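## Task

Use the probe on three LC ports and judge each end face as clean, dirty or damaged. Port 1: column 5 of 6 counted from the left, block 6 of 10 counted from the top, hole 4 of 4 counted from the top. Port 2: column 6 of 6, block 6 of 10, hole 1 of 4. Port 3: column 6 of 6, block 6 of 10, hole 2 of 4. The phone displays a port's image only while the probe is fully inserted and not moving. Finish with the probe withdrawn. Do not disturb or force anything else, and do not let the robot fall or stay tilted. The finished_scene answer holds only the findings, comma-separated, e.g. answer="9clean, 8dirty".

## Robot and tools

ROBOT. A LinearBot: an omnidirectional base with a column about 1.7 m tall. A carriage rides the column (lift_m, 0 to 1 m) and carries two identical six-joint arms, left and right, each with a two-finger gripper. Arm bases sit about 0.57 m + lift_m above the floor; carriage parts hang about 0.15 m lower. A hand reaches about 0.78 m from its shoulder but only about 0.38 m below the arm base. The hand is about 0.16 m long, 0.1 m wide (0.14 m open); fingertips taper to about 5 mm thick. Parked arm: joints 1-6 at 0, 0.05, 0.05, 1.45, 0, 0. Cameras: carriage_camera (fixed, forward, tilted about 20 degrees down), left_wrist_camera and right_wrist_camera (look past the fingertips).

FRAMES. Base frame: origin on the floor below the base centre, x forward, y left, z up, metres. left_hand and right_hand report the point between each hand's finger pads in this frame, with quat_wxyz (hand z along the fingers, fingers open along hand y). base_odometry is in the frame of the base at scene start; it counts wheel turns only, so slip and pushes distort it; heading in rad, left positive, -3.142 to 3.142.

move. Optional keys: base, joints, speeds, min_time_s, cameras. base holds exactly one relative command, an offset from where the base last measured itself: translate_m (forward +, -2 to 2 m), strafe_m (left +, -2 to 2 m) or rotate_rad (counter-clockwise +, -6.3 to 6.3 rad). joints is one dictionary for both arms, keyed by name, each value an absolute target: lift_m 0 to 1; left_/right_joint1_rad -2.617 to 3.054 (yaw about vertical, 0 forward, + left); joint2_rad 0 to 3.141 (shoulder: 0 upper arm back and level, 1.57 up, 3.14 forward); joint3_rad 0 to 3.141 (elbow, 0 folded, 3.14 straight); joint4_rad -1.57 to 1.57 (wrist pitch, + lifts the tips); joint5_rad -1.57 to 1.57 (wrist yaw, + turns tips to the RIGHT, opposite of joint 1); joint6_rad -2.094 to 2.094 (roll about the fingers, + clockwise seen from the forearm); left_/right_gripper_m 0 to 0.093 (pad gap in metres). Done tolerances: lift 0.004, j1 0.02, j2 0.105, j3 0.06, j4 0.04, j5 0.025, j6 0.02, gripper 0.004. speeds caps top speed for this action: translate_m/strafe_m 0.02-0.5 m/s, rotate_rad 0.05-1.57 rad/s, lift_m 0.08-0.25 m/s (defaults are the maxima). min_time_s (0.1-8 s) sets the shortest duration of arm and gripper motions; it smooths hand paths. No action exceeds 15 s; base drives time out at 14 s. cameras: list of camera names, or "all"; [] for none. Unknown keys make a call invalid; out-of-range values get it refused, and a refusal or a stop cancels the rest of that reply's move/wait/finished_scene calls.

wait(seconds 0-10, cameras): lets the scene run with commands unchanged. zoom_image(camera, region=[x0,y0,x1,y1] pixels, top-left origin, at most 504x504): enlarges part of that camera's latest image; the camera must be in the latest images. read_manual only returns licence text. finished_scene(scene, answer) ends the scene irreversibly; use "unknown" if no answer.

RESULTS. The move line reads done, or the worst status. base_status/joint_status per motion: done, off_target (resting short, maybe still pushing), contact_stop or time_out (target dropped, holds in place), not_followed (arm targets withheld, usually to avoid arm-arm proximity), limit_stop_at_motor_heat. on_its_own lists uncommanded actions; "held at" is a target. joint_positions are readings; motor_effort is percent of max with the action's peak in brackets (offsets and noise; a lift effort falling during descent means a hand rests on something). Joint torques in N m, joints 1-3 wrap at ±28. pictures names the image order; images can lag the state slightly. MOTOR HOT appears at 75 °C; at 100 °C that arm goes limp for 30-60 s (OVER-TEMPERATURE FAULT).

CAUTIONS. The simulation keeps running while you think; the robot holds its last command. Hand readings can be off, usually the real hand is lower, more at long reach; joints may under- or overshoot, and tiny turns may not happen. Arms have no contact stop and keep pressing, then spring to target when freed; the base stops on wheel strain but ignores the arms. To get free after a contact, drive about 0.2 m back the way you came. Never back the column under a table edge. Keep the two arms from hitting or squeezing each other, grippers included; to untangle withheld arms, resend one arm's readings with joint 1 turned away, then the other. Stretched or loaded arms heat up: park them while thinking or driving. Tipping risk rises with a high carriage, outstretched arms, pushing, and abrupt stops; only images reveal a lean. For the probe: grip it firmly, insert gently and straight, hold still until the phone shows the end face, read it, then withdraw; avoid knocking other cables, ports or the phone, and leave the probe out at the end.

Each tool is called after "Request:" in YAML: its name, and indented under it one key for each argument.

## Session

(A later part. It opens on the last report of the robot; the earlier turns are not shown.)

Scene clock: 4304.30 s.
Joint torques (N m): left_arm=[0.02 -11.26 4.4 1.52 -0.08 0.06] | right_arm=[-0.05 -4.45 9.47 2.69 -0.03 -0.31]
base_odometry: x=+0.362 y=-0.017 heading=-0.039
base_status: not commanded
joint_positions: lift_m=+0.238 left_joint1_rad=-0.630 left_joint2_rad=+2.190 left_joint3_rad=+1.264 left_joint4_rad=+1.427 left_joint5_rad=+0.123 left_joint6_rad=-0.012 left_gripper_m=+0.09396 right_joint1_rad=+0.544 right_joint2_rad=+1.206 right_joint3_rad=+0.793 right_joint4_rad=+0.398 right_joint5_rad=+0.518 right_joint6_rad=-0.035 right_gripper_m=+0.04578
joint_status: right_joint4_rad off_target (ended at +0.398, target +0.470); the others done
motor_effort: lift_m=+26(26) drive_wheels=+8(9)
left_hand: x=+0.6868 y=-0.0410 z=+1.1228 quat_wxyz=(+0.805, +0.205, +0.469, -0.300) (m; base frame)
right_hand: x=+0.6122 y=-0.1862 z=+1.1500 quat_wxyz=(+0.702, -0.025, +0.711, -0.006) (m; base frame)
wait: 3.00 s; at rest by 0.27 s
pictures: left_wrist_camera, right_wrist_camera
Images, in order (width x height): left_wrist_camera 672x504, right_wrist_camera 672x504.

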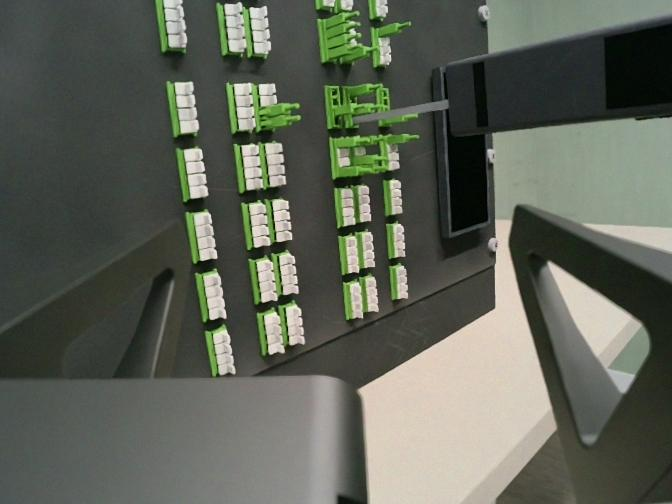

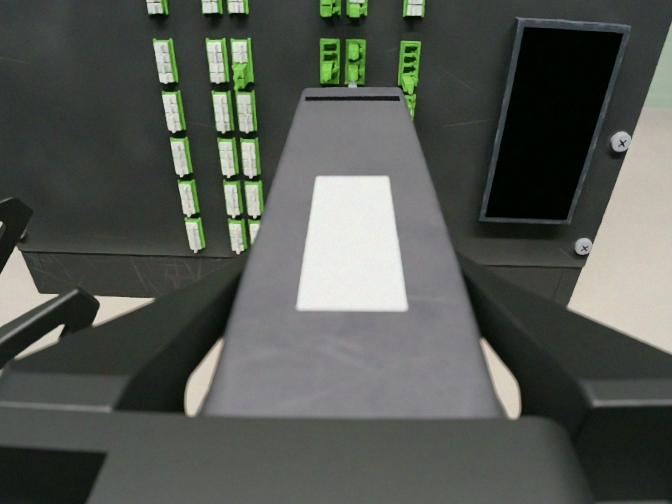

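Request:
move:
  joints: {"lift_m": 0.2400, "right_joint4_rad": 0.462}
  cameras: []

Request:
wait:
  seconds: 2
  cameras: ["right_wrist_camera"]

Request:
move:
  joints: {"lift_m": 0.2360}
  cameras: []

Request:
wait:
  seconds: 2
  cameras: ["right_wrist_camera"]

Scene clock: 4319.57 s.
Joint torques (N m): left_arm=[0.02 -11.22 4.59 1.47 -0.11 0.08] | right_arm=[-0.1 -4.45 9.31 2.67 -0.1 -0.31]
move: off_target
base_odometry: x=+0.362 y=-0.017 heading=-0.039
base_status: not commanded
joint_positions: lift_m=+0.240 left_joint1_rad=-0.630 left_joint2_rad=+2.190 left_joint3_rad=+1.264 left_joint4_rad=+1.429 left_joint5_rad=+0.123 left_joint6_rad=-0.012 left_gripper_m=+0.09396 right_joint1_rad=+0.544 right_joint2_rad=+1.206 right_joint3_rad=+0.793 right_joint4_rad=+0.393 right_joint5_rad=+0.518 right_joint6_rad=-0.033 right_gripper_m=+0.04578
joint_status: right_joint4_rad off_target (ended at +0.393, target +0.462); the others done
motor_effort: lift_m=+29(31) drive_wheels=+8(9)
left_hand: x=+0.6866 y=-0.0409 z=+1.1254 quat_wxyz=(+0.805, +0.205, +0.468, -0.300) (m; base frame)
right_hand: x=+0.6122 y=-0.1863 z=+1.1511 quat_wxyz=(+0.701, -0.025, +0.713, -0.006) (m; base frame)
pictures: none
No camera images: "cameras" was empty.

Scene clock: 4321.57 s.
Joint torques (N m): left_arm=[0.16 -11.36 4.38 1.51 -0.12 0.09] | right_arm=[-0.18 -4.48 9.39 2.62 -0.06 -0.3]
base_odometry: x=+0.362 y=-0.017 heading=-0.039
base_status: not commanded
joint_positions: lift_m=+0.240 left_joint1_rad=-0.630 left_joint2_rad=+2.190 left_joint3_rad=+1.264 left_joint4_rad=+1.429 left_joint5_rad=+0.123 left_joint6_rad=-0.012 left_gripper_m=+0.09396 right_joint1_rad=+0.544 right_joint2_rad=+1.206 right_joint3_rad=+0.793 right_joint4_rad=+0.393 right_joint5_rad=+0.518 right_joint6_rad=-0.033 right_gripper_m=+0.04578
joint_status: right_joint4_rad off_target (ended at +0.393, target +0.462); the others done
motor_effort: lift_m=+29(31) drive_wheels=+8(9)
left_hand: x=+0.6866 y=-0.0409 z=+1.1254 quat_wxyz=(+0.805, +0.205, +0.468, -0.300) (m; base frame)
right_hand: x=+0.6122 y=-0.1863 z=+1.1511 quat_wxyz=(+0.701, -0.025, +0.713, -0.006) (m; base frame)
wait: 2.00 s; at rest by 0.27 s
pictures: right_wrist_camera
Images, in order (width x height): right_wrist_camera 672x504.

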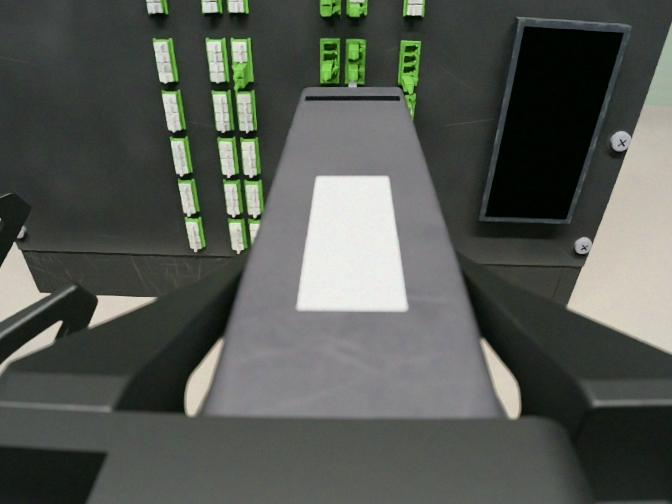

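Scene clock: 4322.03 s.
Joint torques (N m): left_arm=[0.1 -11.41 4.46 1.56 -0.1 0.07] | right_arm=[-0.18 -4.52 9.43 2.56 -0.06 -0.34]
move: done
base_odometry: x=+0.362 y=-0.017 heading=-0.039
base_status: not commanded
joint_positions: lift_m=+0.236 left_joint1_rad=-0.630 left_joint2_rad=+2.191 left_joint3_rad=+1.262 left_joint4_rad=+1.426 left_joint5_rad=+0.123 left_joint6_rad=-0.012 left_gripper_m=+0.09396 right_joint1_rad=+0.544 right_joint2_rad=+1.206 right_joint3_rad=+0.793 right_joint4_rad=+0.401 right_joint5_rad=+0.518 right_joint6_rad=-0.033 right_gripper_m=+0.04578
joint_status: all done
motor_effort: lift_m=+27(27) drive_wheels=+8(9)
left_hand: x=+0.6869 y=-0.0411 z=+1.1200 quat_wxyz=(+0.804, +0.206, +0.470, -0.300) (m; base frame)
right_hand: x=+0.6122 y=-0.1863 z=+1.1493 quat_wxyz=(+0.703, -0.023, +0.710, -0.005) (m; base frame)
pictures: none
No camera images: "cameras" was empty.

Scene clock: 4324.03 s.
Joint torques (N m): left_arm=[0.14 -11.44 4.56 1.55 -0.11 0.06] | right_arm=[-0.2 -4.34 9.36 2.55 -0.01 -0.32]
base_odometry: x=+0.362 y=-0.017 heading=-0.039
base_status: not commanded
joint_positions: lift_m=+0.236 left_joint1_rad=-0.630 left_joint2_rad=+2.191 left_joint3_rad=+1.262 left_joint4_rad=+1.426 left_joint5_rad=+0.123 left_joint6_rad=-0.012 left_gripper_m=+0.09396 right_joint1_rad=+0.544 right_joint2_rad=+1.206 right_joint3_rad=+0.793 right_joint4_rad=+0.401 right_joint5_rad=+0.518 right_joint6_rad=-0.033 right_gripper_m=+0.04578
joint_status: all done
motor_effort: lift_m=+26(27) drive_wheels=+8(9)
left_hand: x=+0.6869 y=-0.0411 z=+1.1200 quat_wxyz=(+0.804, +0.206, +0.470, -0.300) (m; base frame)
right_hand: x=+0.6122 y=-0.1863 z=+1.1493 quat_wxyz=(+0.703, -0.023, +0.710, -0.005) (m; base frame)
wait: 2.00 s; at rest by 0.27 s
pictures: right_wrist_camera
Images, in order (width x height): right_wrist_camera 672x504.

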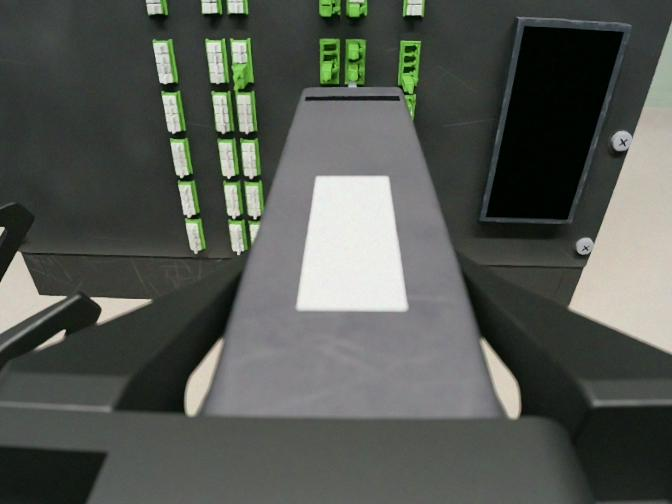

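Request:
move:
  base: {"translate_m": -0.006}
  speeds: {"translate_m": 0.02}
  joints: {"lift_m": 0.2375}
  cameras: []

Request:
wait:
  seconds: 0.4
  cameras: ["left_wrist_camera","right_wrist_camera"]

Request:
zoom_image:
  camera: "right_wrist_camera"
  region: [342, 60, 366, 84]

Request:
zoom_image:
  camera: "left_wrist_camera"
  region: [310, 90, 360, 140]

Scene clock: 4353.03 s.
Joint torques (N m): left_arm=[0.21 -11.4 4.64 1.52 -0.1 0.05] | right_arm=[0.01 -5.26 9.39 2.47 0 -0.39]
move: done
base_odometry: x=+0.356 y=-0.017 heading=-0.040
base_status: done
joint_positions: lift_m=+0.237 left_joint1_rad=-0.629 left_joint2_rad=+2.191 left_joint3_rad=+1.262 left_joint4_rad=+1.426 left_joint5_rad=+0.123 left_joint6_rad=-0.012 left_gripper_m=+0.09396 right_joint1_rad=+0.543 right_joint2_rad=+1.213 right_joint3_rad=+0.793 right_joint4_rad=+0.409 right_joint5_rad=+0.513 right_joint6_rad=-0.034 right_gripper_m=+0.04578
joint_status: all done
motor_effort: lift_m=+29(31) drive_wheels=+10(13)
left_hand: x=+0.6870 y=-0.0409 z=+1.1212 quat_wxyz=(+0.804, +0.206, +0.470, -0.300) (m; base frame)
right_hand: x=+0.6138 y=-0.1852 z=+1.1492 quat_wxyz=(+0.703, -0.025, +0.710, -0.003) (m; base frame)
pictures: none
No camera images: "cameras" was empty.

Scene clock: 4353.43 s.
Joint torques (N m): left_arm=[0.01 -11.29 4.48 1.55 -0.1 0.09] | right_arm=[0.17 -5.23 9.32 2.51 0 -0.33]
base_odometry: x=+0.356 y=-0.017 heading=-0.040
base_status: done
joint_positions: lift_m=+0.237 left_joint1_rad=-0.629 left_joint2_rad=+2.191 left_joint3_rad=+1.262 left_joint4_rad=+1.426 left_joint5_rad=+0.123 left_joint6_rad=-0.012 left_gripper_m=+0.09396 right_joint1_rad=+0.543 right_joint2_rad=+1.213 right_joint3_rad=+0.793 right_joint4_rad=+0.409 right_joint5_rad=+0.513 right_joint6_rad=-0.034 right_gripper_m=+0.04578
joint_status: all done
motor_effort: lift_m=+29(31) drive_wheels=+10(13)
left_hand: x=+0.6870 y=-0.0409 z=+1.1212 quat_wxyz=(+0.804, +0.206, +0.470, -0.300) (m; base frame)
right_hand: x=+0.6138 y=-0.1852 z=+1.1492 quat_wxyz=(+0.703, -0.025, +0.710, -0.003) (m; base frame)
wait: 0.40 s; at rest by 0.27 s
pictures: left_wrist_camera, right_wrist_camera
Images, in order (width x height): left_wrist_camera 672x504, right_wrist_camera 672x504.

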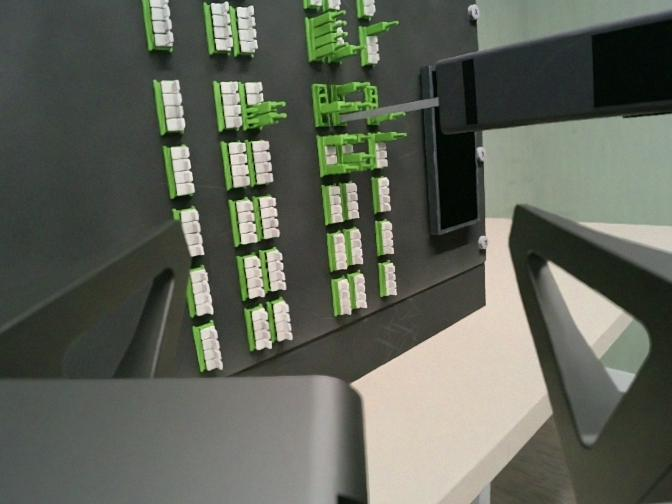

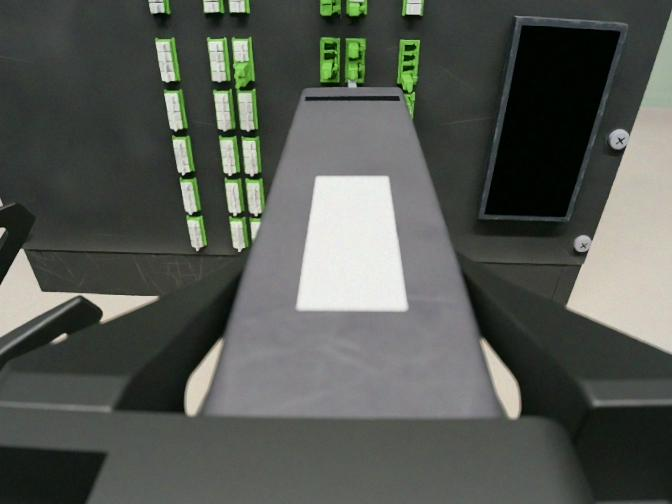

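Scaled by 21.000 from the camera's 672x504 image, which has a finer 960x720 frame.

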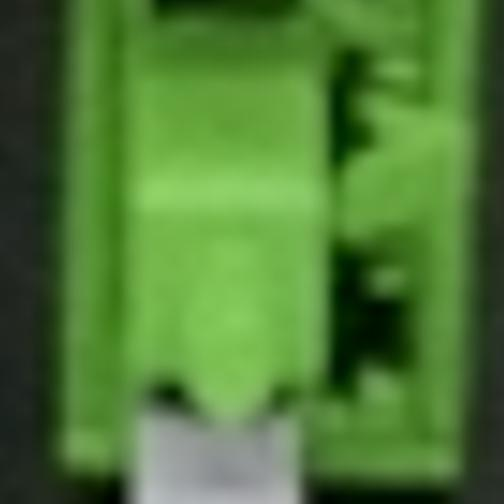

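Scaled by 10.080 from the camera's 672x504 image, which has a finer 960x720 frame.

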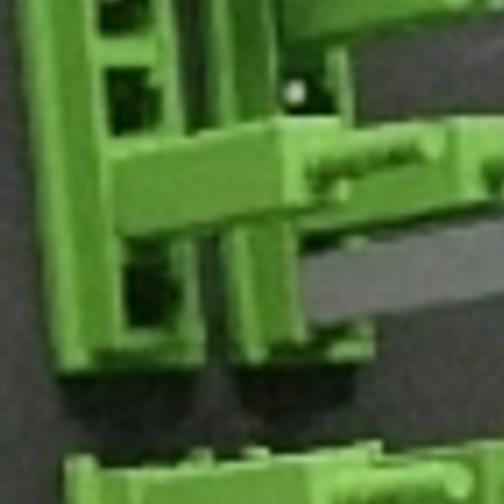

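Request:
move:
  joints: {"right_joint1_rad": 0.525, "right_joint5_rad": 0.490}
  min_time_s: 2
  cameras: []

Request:
move:
  base: {"translate_m": 0.002}
  speeds: {"translate_m": 0.02}
  cameras: []

Request:
wait:
  seconds: 0.4
  cameras: ["left_wrist_camera","right_wrist_camera"]

Request:
zoom_image:
  camera: "right_wrist_camera"
  region: [342, 60, 366, 84]

Scene clock: 4375.63 s.
Joint torques (N m): left_arm=[-0.1 -11.36 4.49 1.52 -0.14 0.04] | right_arm=[-0.77 -5.34 9.46 2.52 -0.14 -0.31]
move: done
base_odometry: x=+0.356 y=-0.017 heading=-0.040
base_status: not commanded
joint_positions: lift_m=+0.237 left_joint1_rad=-0.629 left_joint2_rad=+2.191 left_joint3_rad=+1.262 left_joint4_rad=+1.426 left_joint5_rad=+0.123 left_joint6_rad=-0.012 left_gripper_m=+0.09396 right_joint1_rad=+0.536 right_joint2_rad=+1.213 right_joint3_rad=+0.793 right_joint4_rad=+0.409 right_joint5_rad=+0.504 right_joint6_rad=-0.034 right_gripper_m=+0.04578
joint_status: all done
motor_effort: lift_m=+29(29) drive_wheels=+10(10)
left_hand: x=+0.6870 y=-0.0409 z=+1.1212 quat_wxyz=(+0.804, +0.206, +0.470, -0.300) (m; base frame)
right_hand: x=+0.6146 y=-0.1864 z=+1.1492 quat_wxyz=(+0.703, -0.025, +0.710, -0.003) (m; base frame)
pictures: none
No camera images: "cameras" was empty.

Scene clock: 4376.20 s.
Joint torques (N m): left_arm=[0.13 -11.48 4.66 1.5 -0.08 0.06] | right_arm=[-0.4 -5.37 9.24 2.5 -0.1 -0.34]
move: done
base_odometry: x=+0.358 y=-0.017 heading=-0.040
base_status: done
joint_positions: lift_m=+0.237 left_joint1_rad=-0.629 left_joint2_rad=+2.191 left_joint3_rad=+1.262 left_joint4_rad=+1.426 left_joint5_rad=+0.123 left_joint6_rad=-0.012 left_gripper_m=+0.09396 right_joint1_rad=+0.533 right_joint2_rad=+1.213 right_joint3_rad=+0.793 right_joint4_rad=+0.409 right_joint5_rad=+0.499 right_joint6_rad=-0.034 right_gripper_m=+0.04578
joint_status: not commanded
motor_effort: lift_m=+29(29) drive_wheels=+3(15)
left_hand: x=+0.6870 y=-0.0409 z=+1.1213 quat_wxyz=(+0.804, +0.206, +0.470, -0.300) (m; base frame)
right_hand: x=+0.6149 y=-0.1865 z=+1.1492 quat_wxyz=(+0.703, -0.026, +0.710, -0.002) (m; base frame)
pictures: none
No camera images: "cameras" was empty.

Scene clock: 4376.60 s.
Joint torques (N m): left_arm=[0.12 -11.38 4.42 1.52 -0.11 0.04] | right_arm=[-0.28 -5.16 9.18 2.51 -0.06 -0.33]
base_odometry: x=+0.358 y=-0.017 heading=-0.040
base_status: done
joint_positions: lift_m=+0.237 left_joint1_rad=-0.629 left_joint2_rad=+2.191 left_joint3_rad=+1.262 left_joint4_rad=+1.426 left_joint5_rad=+0.123 left_joint6_rad=-0.012 left_gripper_m=+0.09396 right_joint1_rad=+0.533 right_joint2_rad=+1.213 right_joint3_rad=+0.793 right_joint4_rad=+0.409 right_joint5_rad=+0.499 right_joint6_rad=-0.034 right_gripper_m=+0.04578
joint_status: not commanded
motor_effort: lift_m=+29(29) drive_wheels=+3(15)
left_hand: x=+0.6870 y=-0.0409 z=+1.1213 quat_wxyz=(+0.804, +0.206, +0.470, -0.300) (m; base frame)
right_hand: x=+0.6149 y=-0.1865 z=+1.1492 quat_wxyz=(+0.703, -0.026, +0.710, -0.002) (m; base frame)
wait: 0.40 s; at rest by 0.27 s
pictures: left_wrist_camera, right_wrist_camera
Images, in order (width x height): left_wrist_camera 672x504, right_wrist_camera 672x504.

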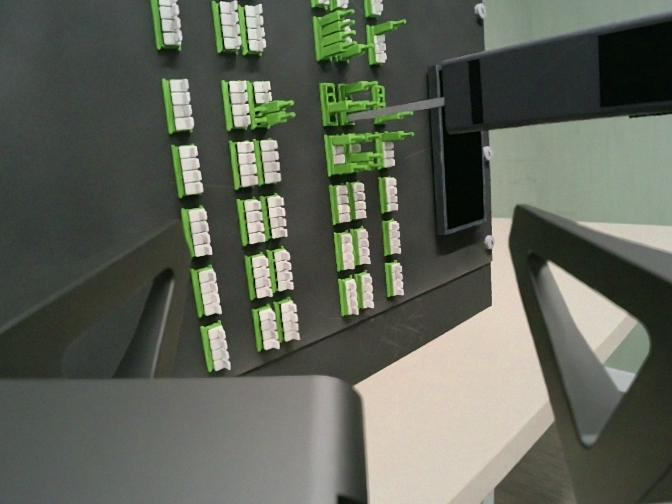

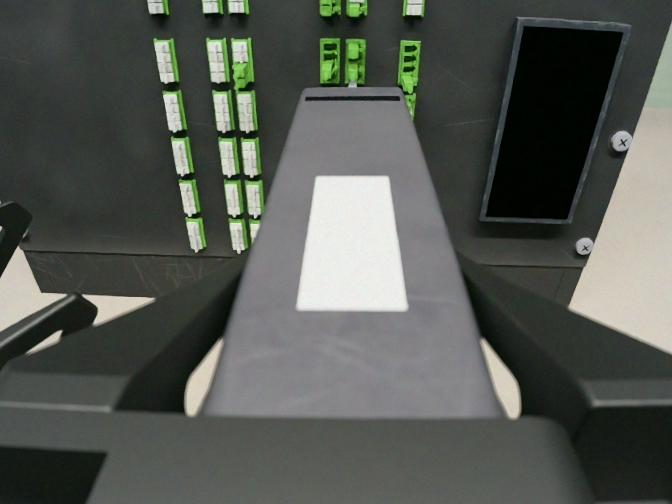

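Scaled by 21.000 from the camera's 672x504 image, which has a finer 960x720 frame.

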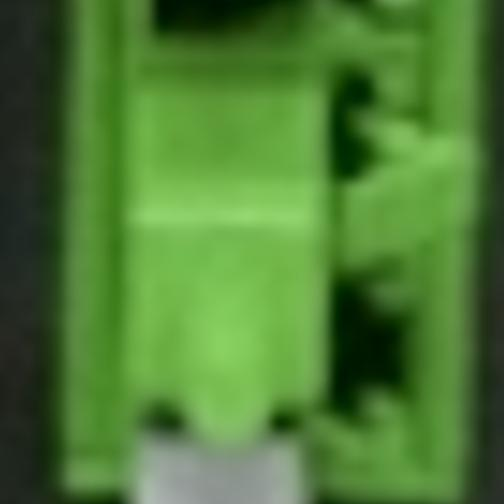

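Request:
move:
  base: {"translate_m": 0.0015}
  speeds: {"translate_m": 0.02}
  joints: {"right_joint1_rad": 0.526, "right_joint5_rad": 0.490}
  cameras: []

Request:
move:
  base: {"translate_m": 0.0015}
  speeds: {"translate_m": 0.02}
  cameras: []

Request:
wait:
  seconds: 1
  cameras: ["left_wrist_camera","right_wrist_camera"]

Request:
zoom_image:
  camera: "right_wrist_camera"
  region: [342, 60, 366, 84]

Scene clock: 4383.97 s.
Joint torques (N m): left_arm=[-0.06 -11.38 4.77 1.54 -0.11 0.08] | right_arm=[-0.39 -4.98 9.21 2.53 -0.1 -0.33]
move: done
base_odometry: x=+0.359 y=-0.017 heading=-0.040
base_status: done
joint_positions: lift_m=+0.237 left_joint1_rad=-0.629 left_joint2_rad=+2.191 left_joint3_rad=+1.262 left_joint4_rad=+1.427 left_joint5_rad=+0.123 left_joint6_rad=-0.012 left_gripper_m=+0.09396 right_joint1_rad=+0.533 right_joint2_rad=+1.212 right_joint3_rad=+0.793 right_joint4_rad=+0.407 right_joint5_rad=+0.500 right_joint6_rad=-0.034 right_gripper_m=+0.04578
joint_status: all done
motor_effort: lift_m=+29(29) drive_wheels=+6(10)
left_hand: x=+0.6870 y=-0.0409 z=+1.1213 quat_wxyz=(+0.804, +0.205, +0.470, -0.300) (m; base frame)
right_hand: x=+0.6147 y=-0.1869 z=+1.1493 quat_wxyz=(+0.703, -0.026, +0.710, -0.002) (m; base frame)
pictures: none
No camera images: "cameras" was empty.

Scene clock: 4384.50 s.
Joint torques (N m): left_arm=[0.03 -11.51 4.51 1.5 -0.11 0.05] | right_arm=[-0.62 -4.7 9.4 2.6 -0.15 -0.32]
move: done
base_odometry: x=+0.361 y=-0.017 heading=-0.039
base_status: done
joint_positions: lift_m=+0.237 left_joint1_rad=-0.629 left_joint2_rad=+2.191 left_joint3_rad=+1.262 left_joint4_rad=+1.427 left_joint5_rad=+0.123 left_joint6_rad=-0.012 left_gripper_m=+0.09396 right_joint1_rad=+0.536 right_joint2_rad=+1.207 right_joint3_rad=+0.793 right_joint4_rad=+0.400 right_joint5_rad=+0.505 right_joint6_rad=-0.034 right_gripper_m=+0.04578
joint_status: not commanded
motor_effort: lift_m=+29(29) drive_wheels=+9(11)
left_hand: x=+0.6870 y=-0.0409 z=+1.1213 quat_wxyz=(+0.804, +0.205, +0.470, -0.300) (m; base frame)
right_hand: x=+0.6134 y=-0.1873 z=+1.1498 quat_wxyz=(+0.703, -0.025, +0.711, -0.004) (m; base frame)
pictures: none
No camera images: "cameras" was empty.

Scene clock: 4385.50 s.
Joint torques (N m): left_arm=[0.02 -11.41 4.45 1.52 -0.17 0.07] | right_arm=[-0.73 -4.57 9.37 2.59 -0.1 -0.32]
base_odometry: x=+0.361 y=-0.017 heading=-0.039
base_status: done
joint_positions: lift_m=+0.237 left_joint1_rad=-0.629 left_joint2_rad=+2.191 left_joint3_rad=+1.262 left_joint4_rad=+1.427 left_joint5_rad=+0.123 left_joint6_rad=-0.012 left_gripper_m=+0.09396 right_joint1_rad=+0.536 right_joint2_rad=+1.207 right_joint3_rad=+0.793 right_joint4_rad=+0.400 right_joint5_rad=+0.505 right_joint6_rad=-0.034 right_gripper_m=+0.04578
joint_status: not commanded
motor_effort: lift_m=+29(29) drive_wheels=+9(11)
left_hand: x=+0.6870 y=-0.0409 z=+1.1213 quat_wxyz=(+0.804, +0.205, +0.470, -0.300) (m; base frame)
right_hand: x=+0.6134 y=-0.1873 z=+1.1498 quat_wxyz=(+0.703, -0.025, +0.711, -0.004) (m; base frame)
wait: 1.00 s; at rest by 0.27 s
pictures: left_wrist_camera, right_wrist_camera
Images, in order (width x height): left_wrist_camera 672x504, right_wrist_camera 672x504.

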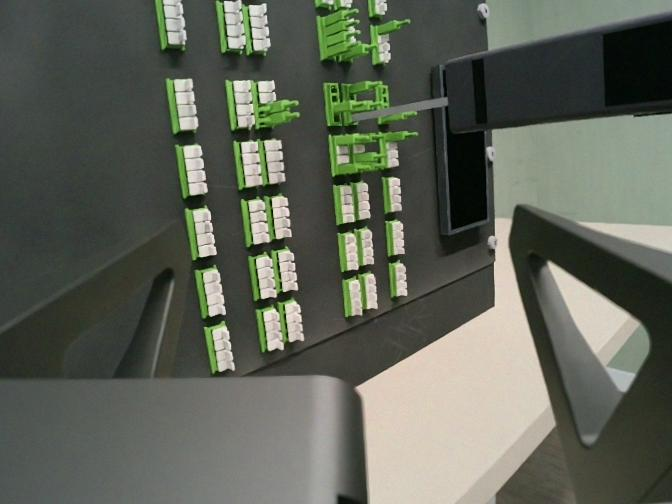

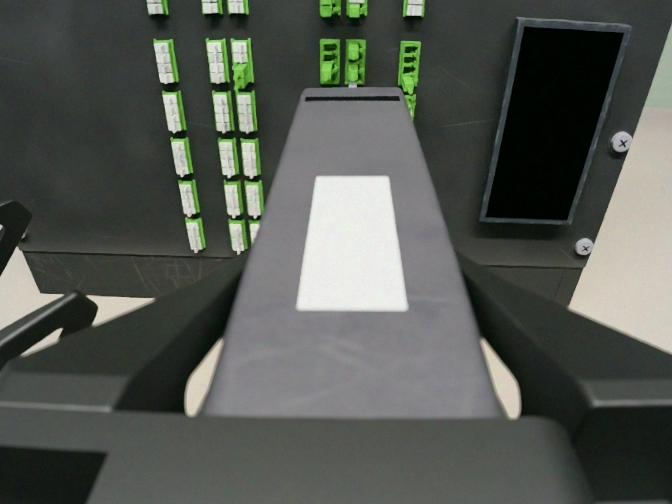

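Scaled by 21.000 from the camera's 672x504 image, which has a finer 960x720 frame.

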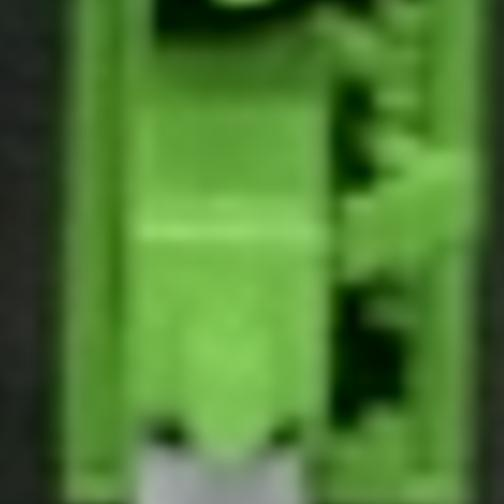

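Request:
move:
  base: {"translate_m": -0.0015}
  speeds: {"translate_m": 0.02}
  joints: {"lift_m": 0.2357, "right_joint4_rad": 0.472}
  cameras: []

Request:
move:
  base: {"translate_m": 0.0015}
  speeds: {"translate_m": 0.02}
  cameras: []

Request:
wait:
  seconds: 2
  cameras: ["left_wrist_camera","right_wrist_camera"]

Request:
zoom_image:
  camera: "right_wrist_camera"
  region: [342, 60, 366, 84]

Request:
zoom_image:
  camera: "left_wrist_camera"
  region: [320, 50, 480, 170]

Scene clock: 4411.13 s.
Joint torques (N m): left_arm=[0.05 -11.34 4.49 1.52 -0.08 0.06] | right_arm=[-0.35 -4.96 9.28 2.61 -0.07 -0.32]
move: off_target
base_odometry: x=+0.359 y=-0.017 heading=-0.039
base_status: done
joint_positions: lift_m=+0.236 left_joint1_rad=-0.629 left_joint2_rad=+2.191 left_joint3_rad=+1.262 left_joint4_rad=+1.427 left_joint5_rad=+0.123 left_joint6_rad=-0.012 left_gripper_m=+0.09396 right_joint1_rad=+0.533 right_joint2_rad=+1.209 right_joint3_rad=+0.793 right_joint4_rad=+0.407 right_joint5_rad=+0.499 right_joint6_rad=-0.034 right_gripper_m=+0.04578
joint_status: right_joint4_rad off_target (ended at +0.407, target +0.472); the others done
motor_effort: lift_m=+26(26) drive_wheels=+3(7)
left_hand: x=+0.6870 y=-0.0409 z=+1.1198 quat_wxyz=(+0.804, +0.206, +0.470, -0.300) (m; base frame)
right_hand: x=+0.6142 y=-0.1868 z=+1.1490 quat_wxyz=(+0.704, -0.026, +0.710, -0.001) (m; base frame)
pictures: none
No camera images: "cameras" was empty.

Scene clock: 4411.60 s.
Joint torques (N m): left_arm=[0.03 -11.1 4.57 1.52 -0.12 0.08] | right_arm=[-0.4 -4.85 9.32 2.63 -0.11 -0.32]
move: done
base_odometry: x=+0.361 y=-0.017 heading=-0.038
base_status: done
joint_positions: lift_m=+0.236 left_joint1_rad=-0.629 left_joint2_rad=+2.191 left_joint3_rad=+1.262 left_joint4_rad=+1.427 left_joint5_rad=+0.123 left_joint6_rad=-0.012 left_gripper_m=+0.09396 right_joint1_rad=+0.533 right_joint2_rad=+1.209 right_joint3_rad=+0.793 right_joint4_rad=+0.408 right_joint5_rad=+0.500 right_joint6_rad=-0.034 right_gripper_m=+0.04578
joint_status: not commanded
motor_effort: lift_m=+26(26) drive_wheels=+6(9)
left_hand: x=+0.6870 y=-0.0409 z=+1.1198 quat_wxyz=(+0.804, +0.206, +0.470, -0.300) (m; base frame)
right_hand: x=+0.6142 y=-0.1870 z=+1.1491 quat_wxyz=(+0.704, -0.026, +0.709, -0.002) (m; base frame)
pictures: none
No camera images: "cameras" was empty.

Scene clock: 4413.60 s.
Joint torques (N m): left_arm=[0.03 -11.47 4.67 1.53 -0.12 0.09] | right_arm=[-0.35 -4.9 9.33 2.65 -0.07 -0.31]
base_odometry: x=+0.361 y=-0.017 heading=-0.038
base_status: done
joint_positions: lift_m=+0.236 left_joint1_rad=-0.629 left_joint2_rad=+2.191 left_joint3_rad=+1.262 left_joint4_rad=+1.427 left_joint5_rad=+0.123 left_joint6_rad=-0.012 left_gripper_m=+0.09396 right_joint1_rad=+0.533 right_joint2_rad=+1.209 right_joint3_rad=+0.793 right_joint4_rad=+0.408 right_joint5_rad=+0.500 right_joint6_rad=-0.034 right_gripper_m=+0.04578
joint_status: not commanded
motor_effort: lift_m=+26(26) drive_wheels=+6(9)
left_hand: x=+0.6870 y=-0.0409 z=+1.1198 quat_wxyz=(+0.804, +0.206, +0.470, -0.300) (m; base frame)
right_hand: x=+0.6142 y=-0.1870 z=+1.1491 quat_wxyz=(+0.704, -0.026, +0.709, -0.002) (m; base frame)
wait: 2.00 s; at rest by 0.27 s
pictures: left_wrist_camera, right_wrist_camera
Images, in order (width x height): left_wrist_camera 672x504, right_wrist_camera 672x504.

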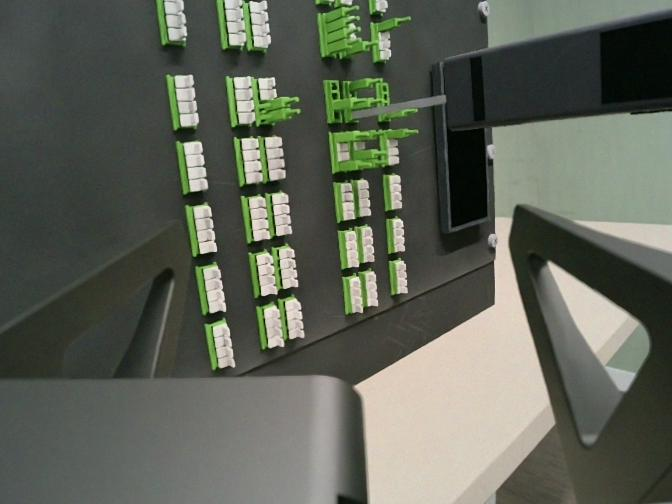

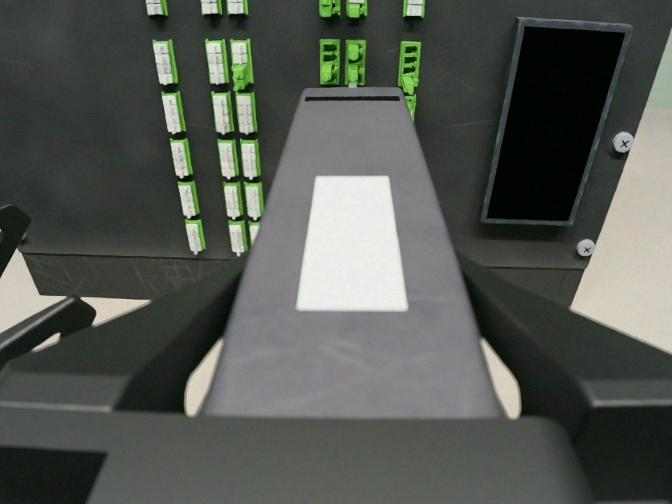

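Scaled by 21.000 from the camera's 672x504 image, which has a finer 960x720 frame.

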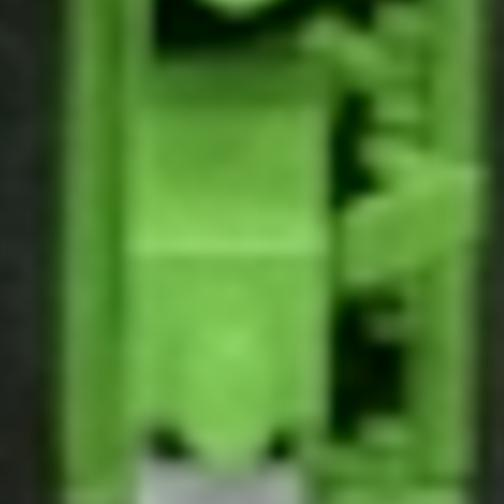

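Scaled by 3.150 from the camera's 672x504 image, which has a finer 960x720 frame.

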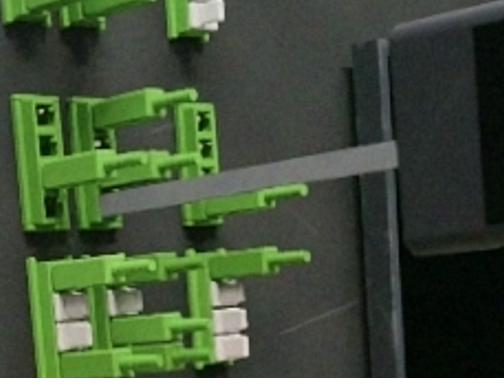

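Request:
move:
  base: {"translate_m": -0.001}
  speeds: {"translate_m": 0.02}
  joints: {"lift_m": 0.2347, "right_joint4_rad": 0.476}
  cameras: []

Request:
move:
  base: {"translate_m": 0.0025}
  speeds: {"translate_m": 0.02}
  cameras: []

Request:
wait:
  seconds: 2
  cameras: ["left_wrist_camera","right_wrist_camera"]

Request:
zoom_image:
  camera: "right_wrist_camera"
  region: [342, 60, 366, 84]

Scene clock: 4424.03 s.
Joint torques (N m): left_arm=[0.01 -11.36 4.63 1.53 -0.12 0.09] | right_arm=[-0.23 -5.19 9.39 2.62 -0.07 -0.32]
move: off_target
base_odometry: x=+0.360 y=-0.017 heading=-0.038
base_status: done
joint_positions: lift_m=+0.235 left_joint1_rad=-0.629 left_joint2_rad=+2.191 left_joint3_rad=+1.262 left_joint4_rad=+1.427 left_joint5_rad=+0.123 left_joint6_rad=-0.012 left_gripper_m=+0.09396 right_joint1_rad=+0.531 right_joint2_rad=+1.211 right_joint3_rad=+0.793 right_joint4_rad=+0.413 right_joint5_rad=+0.498 right_joint6_rad=-0.034 right_gripper_m=+0.04578
joint_status: right_joint4_rad off_target (ended at +0.413, target +0.476); the others done
motor_effort: lift_m=+26(27) drive_wheels=+2(5)
left_hand: x=+0.6870 y=-0.0409 z=+1.1188 quat_wxyz=(+0.804, +0.206, +0.470, -0.300) (m; base frame)
right_hand: x=+0.6148 y=-0.1872 z=+1.1485 quat_wxyz=(+0.705, -0.025, +0.709, -0.001) (m; base frame)
pictures: none
No camera images: "cameras" was empty.

Scene clock: 4424.60 s.
Joint torques (N m): left_arm=[0.02 -11.44 4.51 1.54 -0.1 0.07] | right_arm=[-0.27 -5.11 9.29 2.59 -0.13 -0.32]
move: done
base_odometry: x=+0.362 y=-0.016 heading=-0.038
base_status: done
joint_positions: lift_m=+0.235 left_joint1_rad=-0.630 left_joint2_rad=+2.191 left_joint3_rad=+1.262 left_joint4_rad=+1.427 left_joint5_rad=+0.123 left_joint6_rad=-0.012 left_gripper_m=+0.09396 right_joint1_rad=+0.532 right_joint2_rad=+1.211 right_joint3_rad=+0.793 right_joint4_rad=+0.413 right_joint5_rad=+0.503 right_joint6_rad=-0.035 right_gripper_m=+0.04578
joint_status: not commanded
motor_effort: lift_m=+26(26) drive_wheels=+10(12)
left_hand: x=+0.6868 y=-0.0411 z=+1.1188 quat_wxyz=(+0.804, +0.206, +0.470, -0.300) (m; base frame)
right_hand: x=+0.6147 y=-0.1878 z=+1.1485 quat_wxyz=(+0.705, -0.024, +0.709, -0.003) (m; base frame)
pictures: none
No camera images: "cameras" was empty.

Scene clock: 4426.60 s.
Joint torques (N m): left_arm=[0.08 -11.47 4.62 1.54 -0.14 0.1] | right_arm=[-0.18 -5.01 9.26 2.64 -0.13 -0.34]
base_odometry: x=+0.362 y=-0.016 heading=-0.038
base_status: done
joint_positions: lift_m=+0.235 left_joint1_rad=-0.630 left_joint2_rad=+2.191 left_joint3_rad=+1.262 left_joint4_rad=+1.427 left_joint5_rad=+0.123 left_joint6_rad=-0.012 left_gripper_m=+0.09396 right_joint1_rad=+0.532 right_joint2_rad=+1.211 right_joint3_rad=+0.793 right_joint4_rad=+0.413 right_joint5_rad=+0.503 right_joint6_rad=-0.035 right_gripper_m=+0.04578
joint_status: not commanded
motor_effort: lift_m=+26(26) drive_wheels=+10(12)
left_hand: x=+0.6868 y=-0.0411 z=+1.1188 quat_wxyz=(+0.804, +0.206, +0.470, -0.300) (m; base frame)
right_hand: x=+0.6147 y=-0.1878 z=+1.1485 quat_wxyz=(+0.705, -0.024, +0.709, -0.003) (m; base frame)
wait: 2.00 s; at rest by 0.27 s
pictures: left_wrist_camera, right_wrist_camera
Images, in order (width x height): left_wrist_camera 672x504, right_wrist_camera 672x504.

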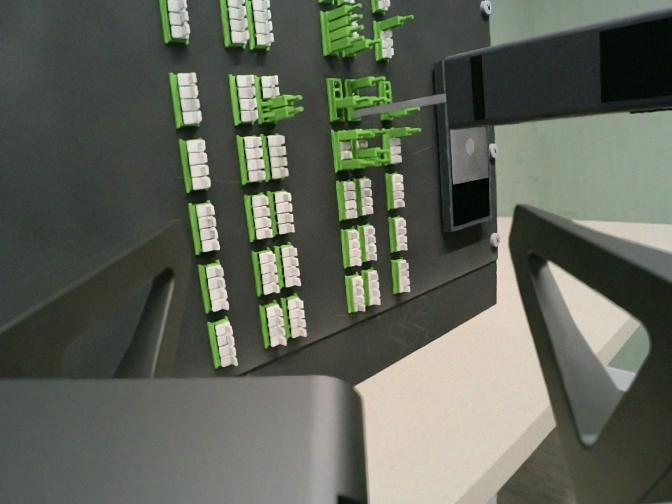

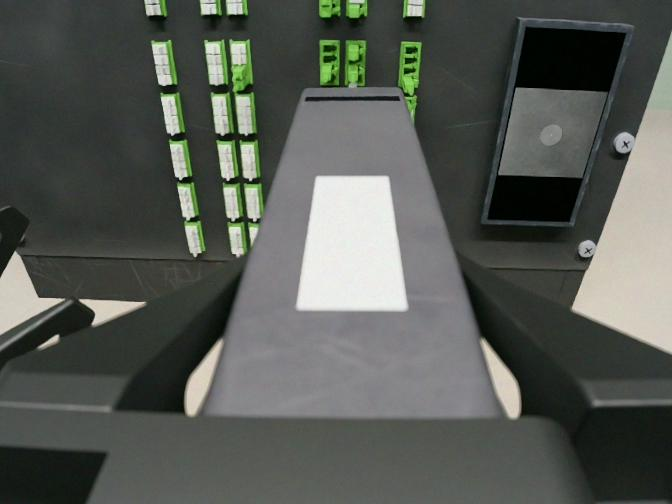

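Scaled by 21.000 from the camera's 672x504 image, which has a finer 960x720 frame.

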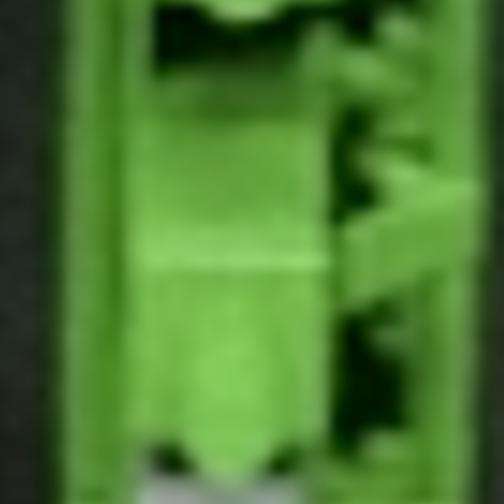

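The picture appeared.

Request:
zoom_image:
  camera: "right_wrist_camera"
  region: [495, 80, 615, 185]

Request:
zoom_image:
  camera: "right_wrist_camera"
  region: [530, 115, 570, 155]

Request:
zoom_image:
  camera: "left_wrist_camera"
  region: [440, 115, 500, 195]

Scaled by 4.200 from the camera's 672x504 image, which has a finer 960x720 frame.

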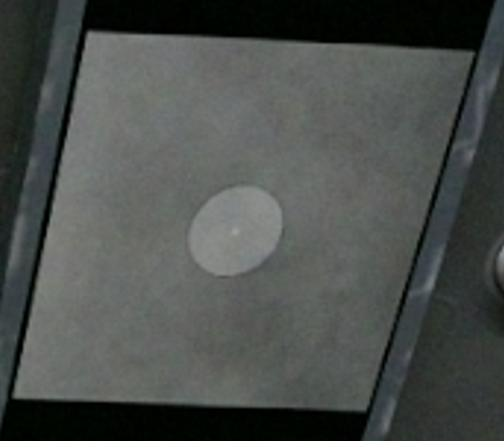

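Scaled by 12.600 from the camera's 672x504 image, which has a finer 960x720 frame.

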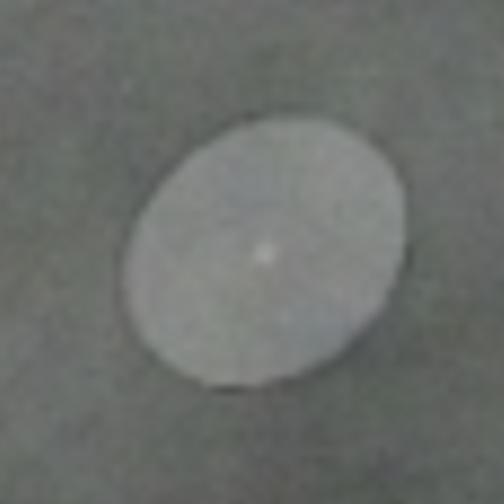

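Scaled by 6.300 from the camera's 672x504 image, which has a finer 960x720 frame.

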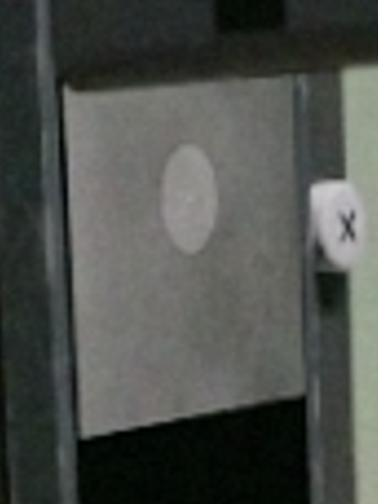

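Request:
move:
  base: {"translate_m": -0.006}
  speeds: {"translate_m": 0.02}
  cameras: ["right_wrist_camera", "left_wrist_camera"]

Scene clock: 4461.47 s.
Joint torques (N m): left_arm=[0.18 -11.26 4.56 1.52 -0.11 0.09] | right_arm=[0.02 -5.49 9.37 2.59 0.02 -0.33]
move: done
base_odometry: x=+0.356 y=-0.017 heading=-0.038
base_status: done
joint_positions: lift_m=+0.235 left_joint1_rad=-0.630 left_joint2_rad=+2.191 left_joint3_rad=+1.262 left_joint4_rad=+1.427 left_joint5_rad=+0.123 left_joint6_rad=-0.012 left_gripper_m=+0.09396 right_joint1_rad=+0.528 right_joint2_rad=+1.215 right_joint3_rad=+0.793 right_joint4_rad=+0.418 right_joint5_rad=+0.494 right_joint6_rad=-0.035 right_gripper_m=+0.04578
joint_status: not commanded
motor_effort: lift_m=+26(26) drive_wheels=+11(12)
left_hand: x=+0.6867 y=-0.0412 z=+1.1188 quat_wxyz=(+0.804, +0.206, +0.470, -0.300) (m; base frame)
right_hand: x=+0.6159 y=-0.1876 z=+1.1482 quat_wxyz=(+0.706, -0.025, +0.708, -0.001) (m; base frame)
pictures: left_wrist_camera, right_wrist_camera
Images, in order (width x height): left_wrist_camera 672x504, right_wrist_camera 672x504.

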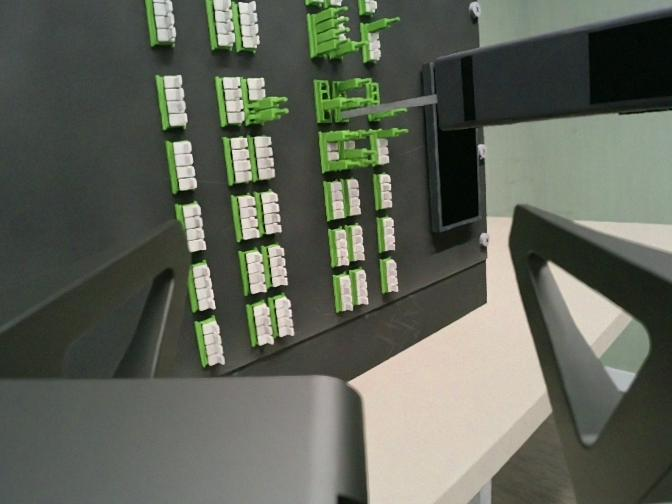

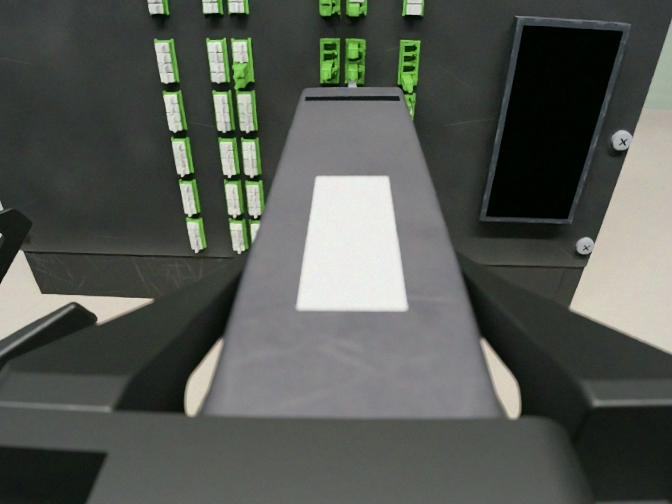

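Request:
move:
  base: {"translate_m": -0.012}
  speeds: {"translate_m": 0.02}
  cameras: ["left_wrist_camera"]

Request:
zoom_image:
  camera: "left_wrist_camera"
  region: [300, 40, 460, 180]

Request:
move:
  base: {"translate_m": -0.03}
  speeds: {"translate_m": 0.03}
  cameras: ["left_wrist_camera"]

Request:
zoom_image:
  camera: "left_wrist_camera"
  region: [300, 40, 460, 180]

Request:
move:
  base: {"translate_m": -0.06}
  speeds: {"translate_m": 0.04}
  cameras: ["left_wrist_camera"]

Request:
zoom_image:
  camera: "left_wrist_camera"
  region: [300, 40, 460, 180]

Scene clock: 4475.93 s.
Joint torques (N m): left_arm=[0.16 -11.56 4.6 1.51 -0.12 0.1] | right_arm=[0.29 -5.45 9.33 2.54 0.02 -0.28]
move: done
base_odometry: x=+0.344 y=-0.016 heading=-0.039
base_status: done
joint_positions: lift_m=+0.235 left_joint1_rad=-0.630 left_joint2_rad=+2.191 left_joint3_rad=+1.262 left_joint4_rad=+1.426 left_joint5_rad=+0.123 left_joint6_rad=-0.012 left_gripper_m=+0.09396 right_joint1_rad=+0.526 right_joint2_rad=+1.216 right_joint3_rad=+0.793 right_joint4_rad=+0.421 right_joint5_rad=+0.488 right_joint6_rad=-0.035 right_gripper_m=+0.04578
joint_status: not commanded
motor_effort: lift_m=+26(26) drive_wheels=+9(10)
left_hand: x=+0.6867 y=-0.0413 z=+1.1188 quat_wxyz=(+0.804, +0.206, +0.470, -0.300) (m; base frame)
right_hand: x=+0.6162 y=-0.1869 z=+1.1484 quat_wxyz=(+0.706, -0.027, +0.708, +0.001) (m; base frame)
pictures: left_wrist_camera
Images, in order (width x height): left_wrist_camera 672x504.

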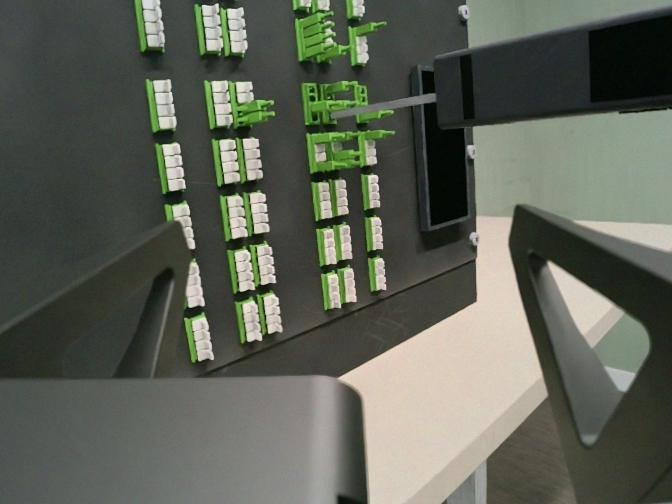

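Scaled by 3.150 from the camera's 672x504 image, which has a finer 960x720 frame.

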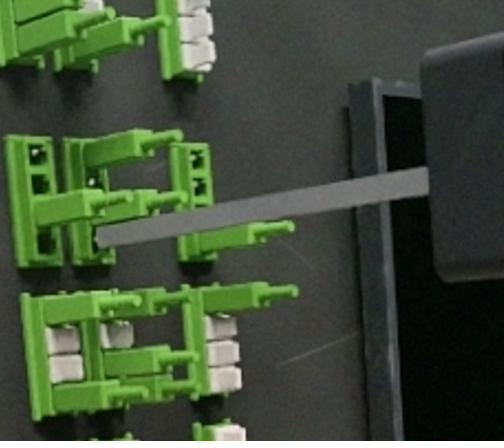

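Scene clock: 4477.43 s.
Joint torques (N m): left_arm=[0.08 -11.36 4.66 1.54 -0.16 0.04] | right_arm=[0.21 -5.52 9.25 2.51 0.02 -0.28]
move: done
base_odometry: x=+0.315 y=-0.015 heading=-0.039
base_status: done
joint_positions: lift_m=+0.235 left_joint1_rad=-0.630 left_joint2_rad=+2.191 left_joint3_rad=+1.262 left_joint4_rad=+1.426 left_joint5_rad=+0.123 left_joint6_rad=-0.012 left_gripper_m=+0.09396 right_joint1_rad=+0.526 right_joint2_rad=+1.216 right_joint3_rad=+0.793 right_joint4_rad=+0.423 right_joint5_rad=+0.489 right_joint6_rad=-0.035 right_gripper_m=+0.04578
joint_status: not commanded
motor_effort: lift_m=+26(26) drive_wheels=-3(10)
left_hand: x=+0.6869 y=-0.0411 z=+1.1188 quat_wxyz=(+0.804, +0.206, +0.470, -0.300) (m; base frame)
right_hand: x=+0.6163 y=-0.1873 z=+1.1489 quat_wxyz=(+0.707, -0.025, +0.707, +0.000) (m; base frame)
pictures: left_wrist_camera
Images, in order (width x height): left_wrist_camera 672x504.

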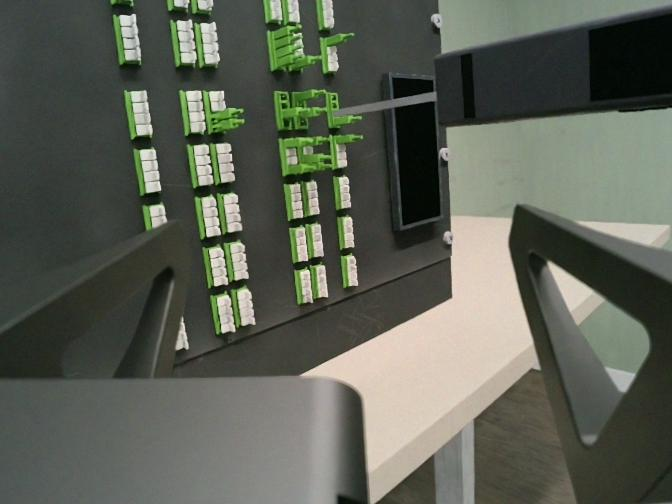

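Scaled by 3.150 from the camera's 672x504 image, which has a finer 960x720 frame.

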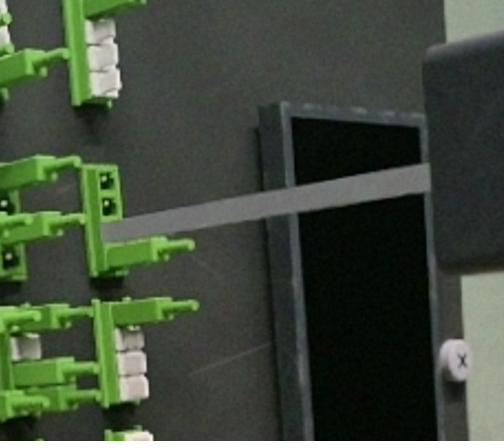

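Scene clock: 4479.50 s.
Joint torques (N m): left_arm=[-0.06 -11.52 4.64 1.54 -0.1 0.07] | right_arm=[0.01 -5.44 9.26 2.52 0.06 -0.33]
move: done
base_odometry: x=+0.255 y=-0.012 heading=-0.039
base_status: done
joint_positions: lift_m=+0.235 left_joint1_rad=-0.628 left_joint2_rad=+2.191 left_joint3_rad=+1.262 left_joint4_rad=+1.426 left_joint5_rad=+0.123 left_joint6_rad=-0.012 left_gripper_m=+0.09396 right_joint1_rad=+0.526 right_joint2_rad=+1.216 right_joint3_rad=+0.793 right_joint4_rad=+0.424 right_joint5_rad=+0.489 right_joint6_rad=-0.035 right_gripper_m=+0.04578
joint_status: not commanded
motor_effort: lift_m=+26(26) drive_wheels=-1(13)
left_hand: x=+0.6873 y=-0.0406 z=+1.1188 quat_wxyz=(+0.804, +0.205, +0.470, -0.300) (m; base frame)
right_hand: x=+0.6163 y=-0.1872 z=+1.1491 quat_wxyz=(+0.707, -0.025, +0.707, +0.001) (m; base frame)
pictures: left_wrist_camera
Images, in order (width x height): left_wrist_camera 672x504.

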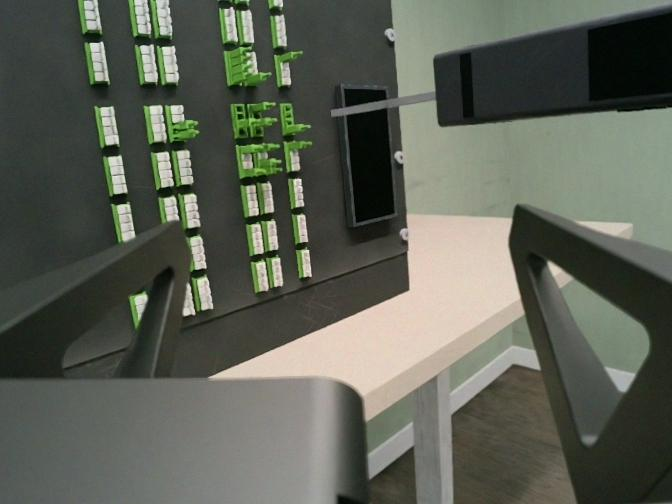

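Scaled by 3.150 from the camera's 672x504 image, which has a finer 960x720 frame.

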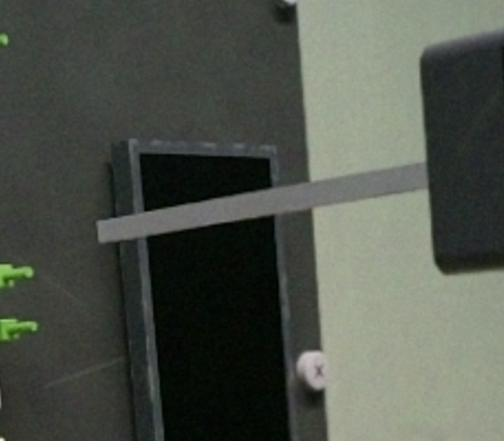

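Out cleanly.

Request:
finished_scene:
  scene: 1
  answer: "1clean, 2damaged, 3clean"

The scene is finished: the task was done.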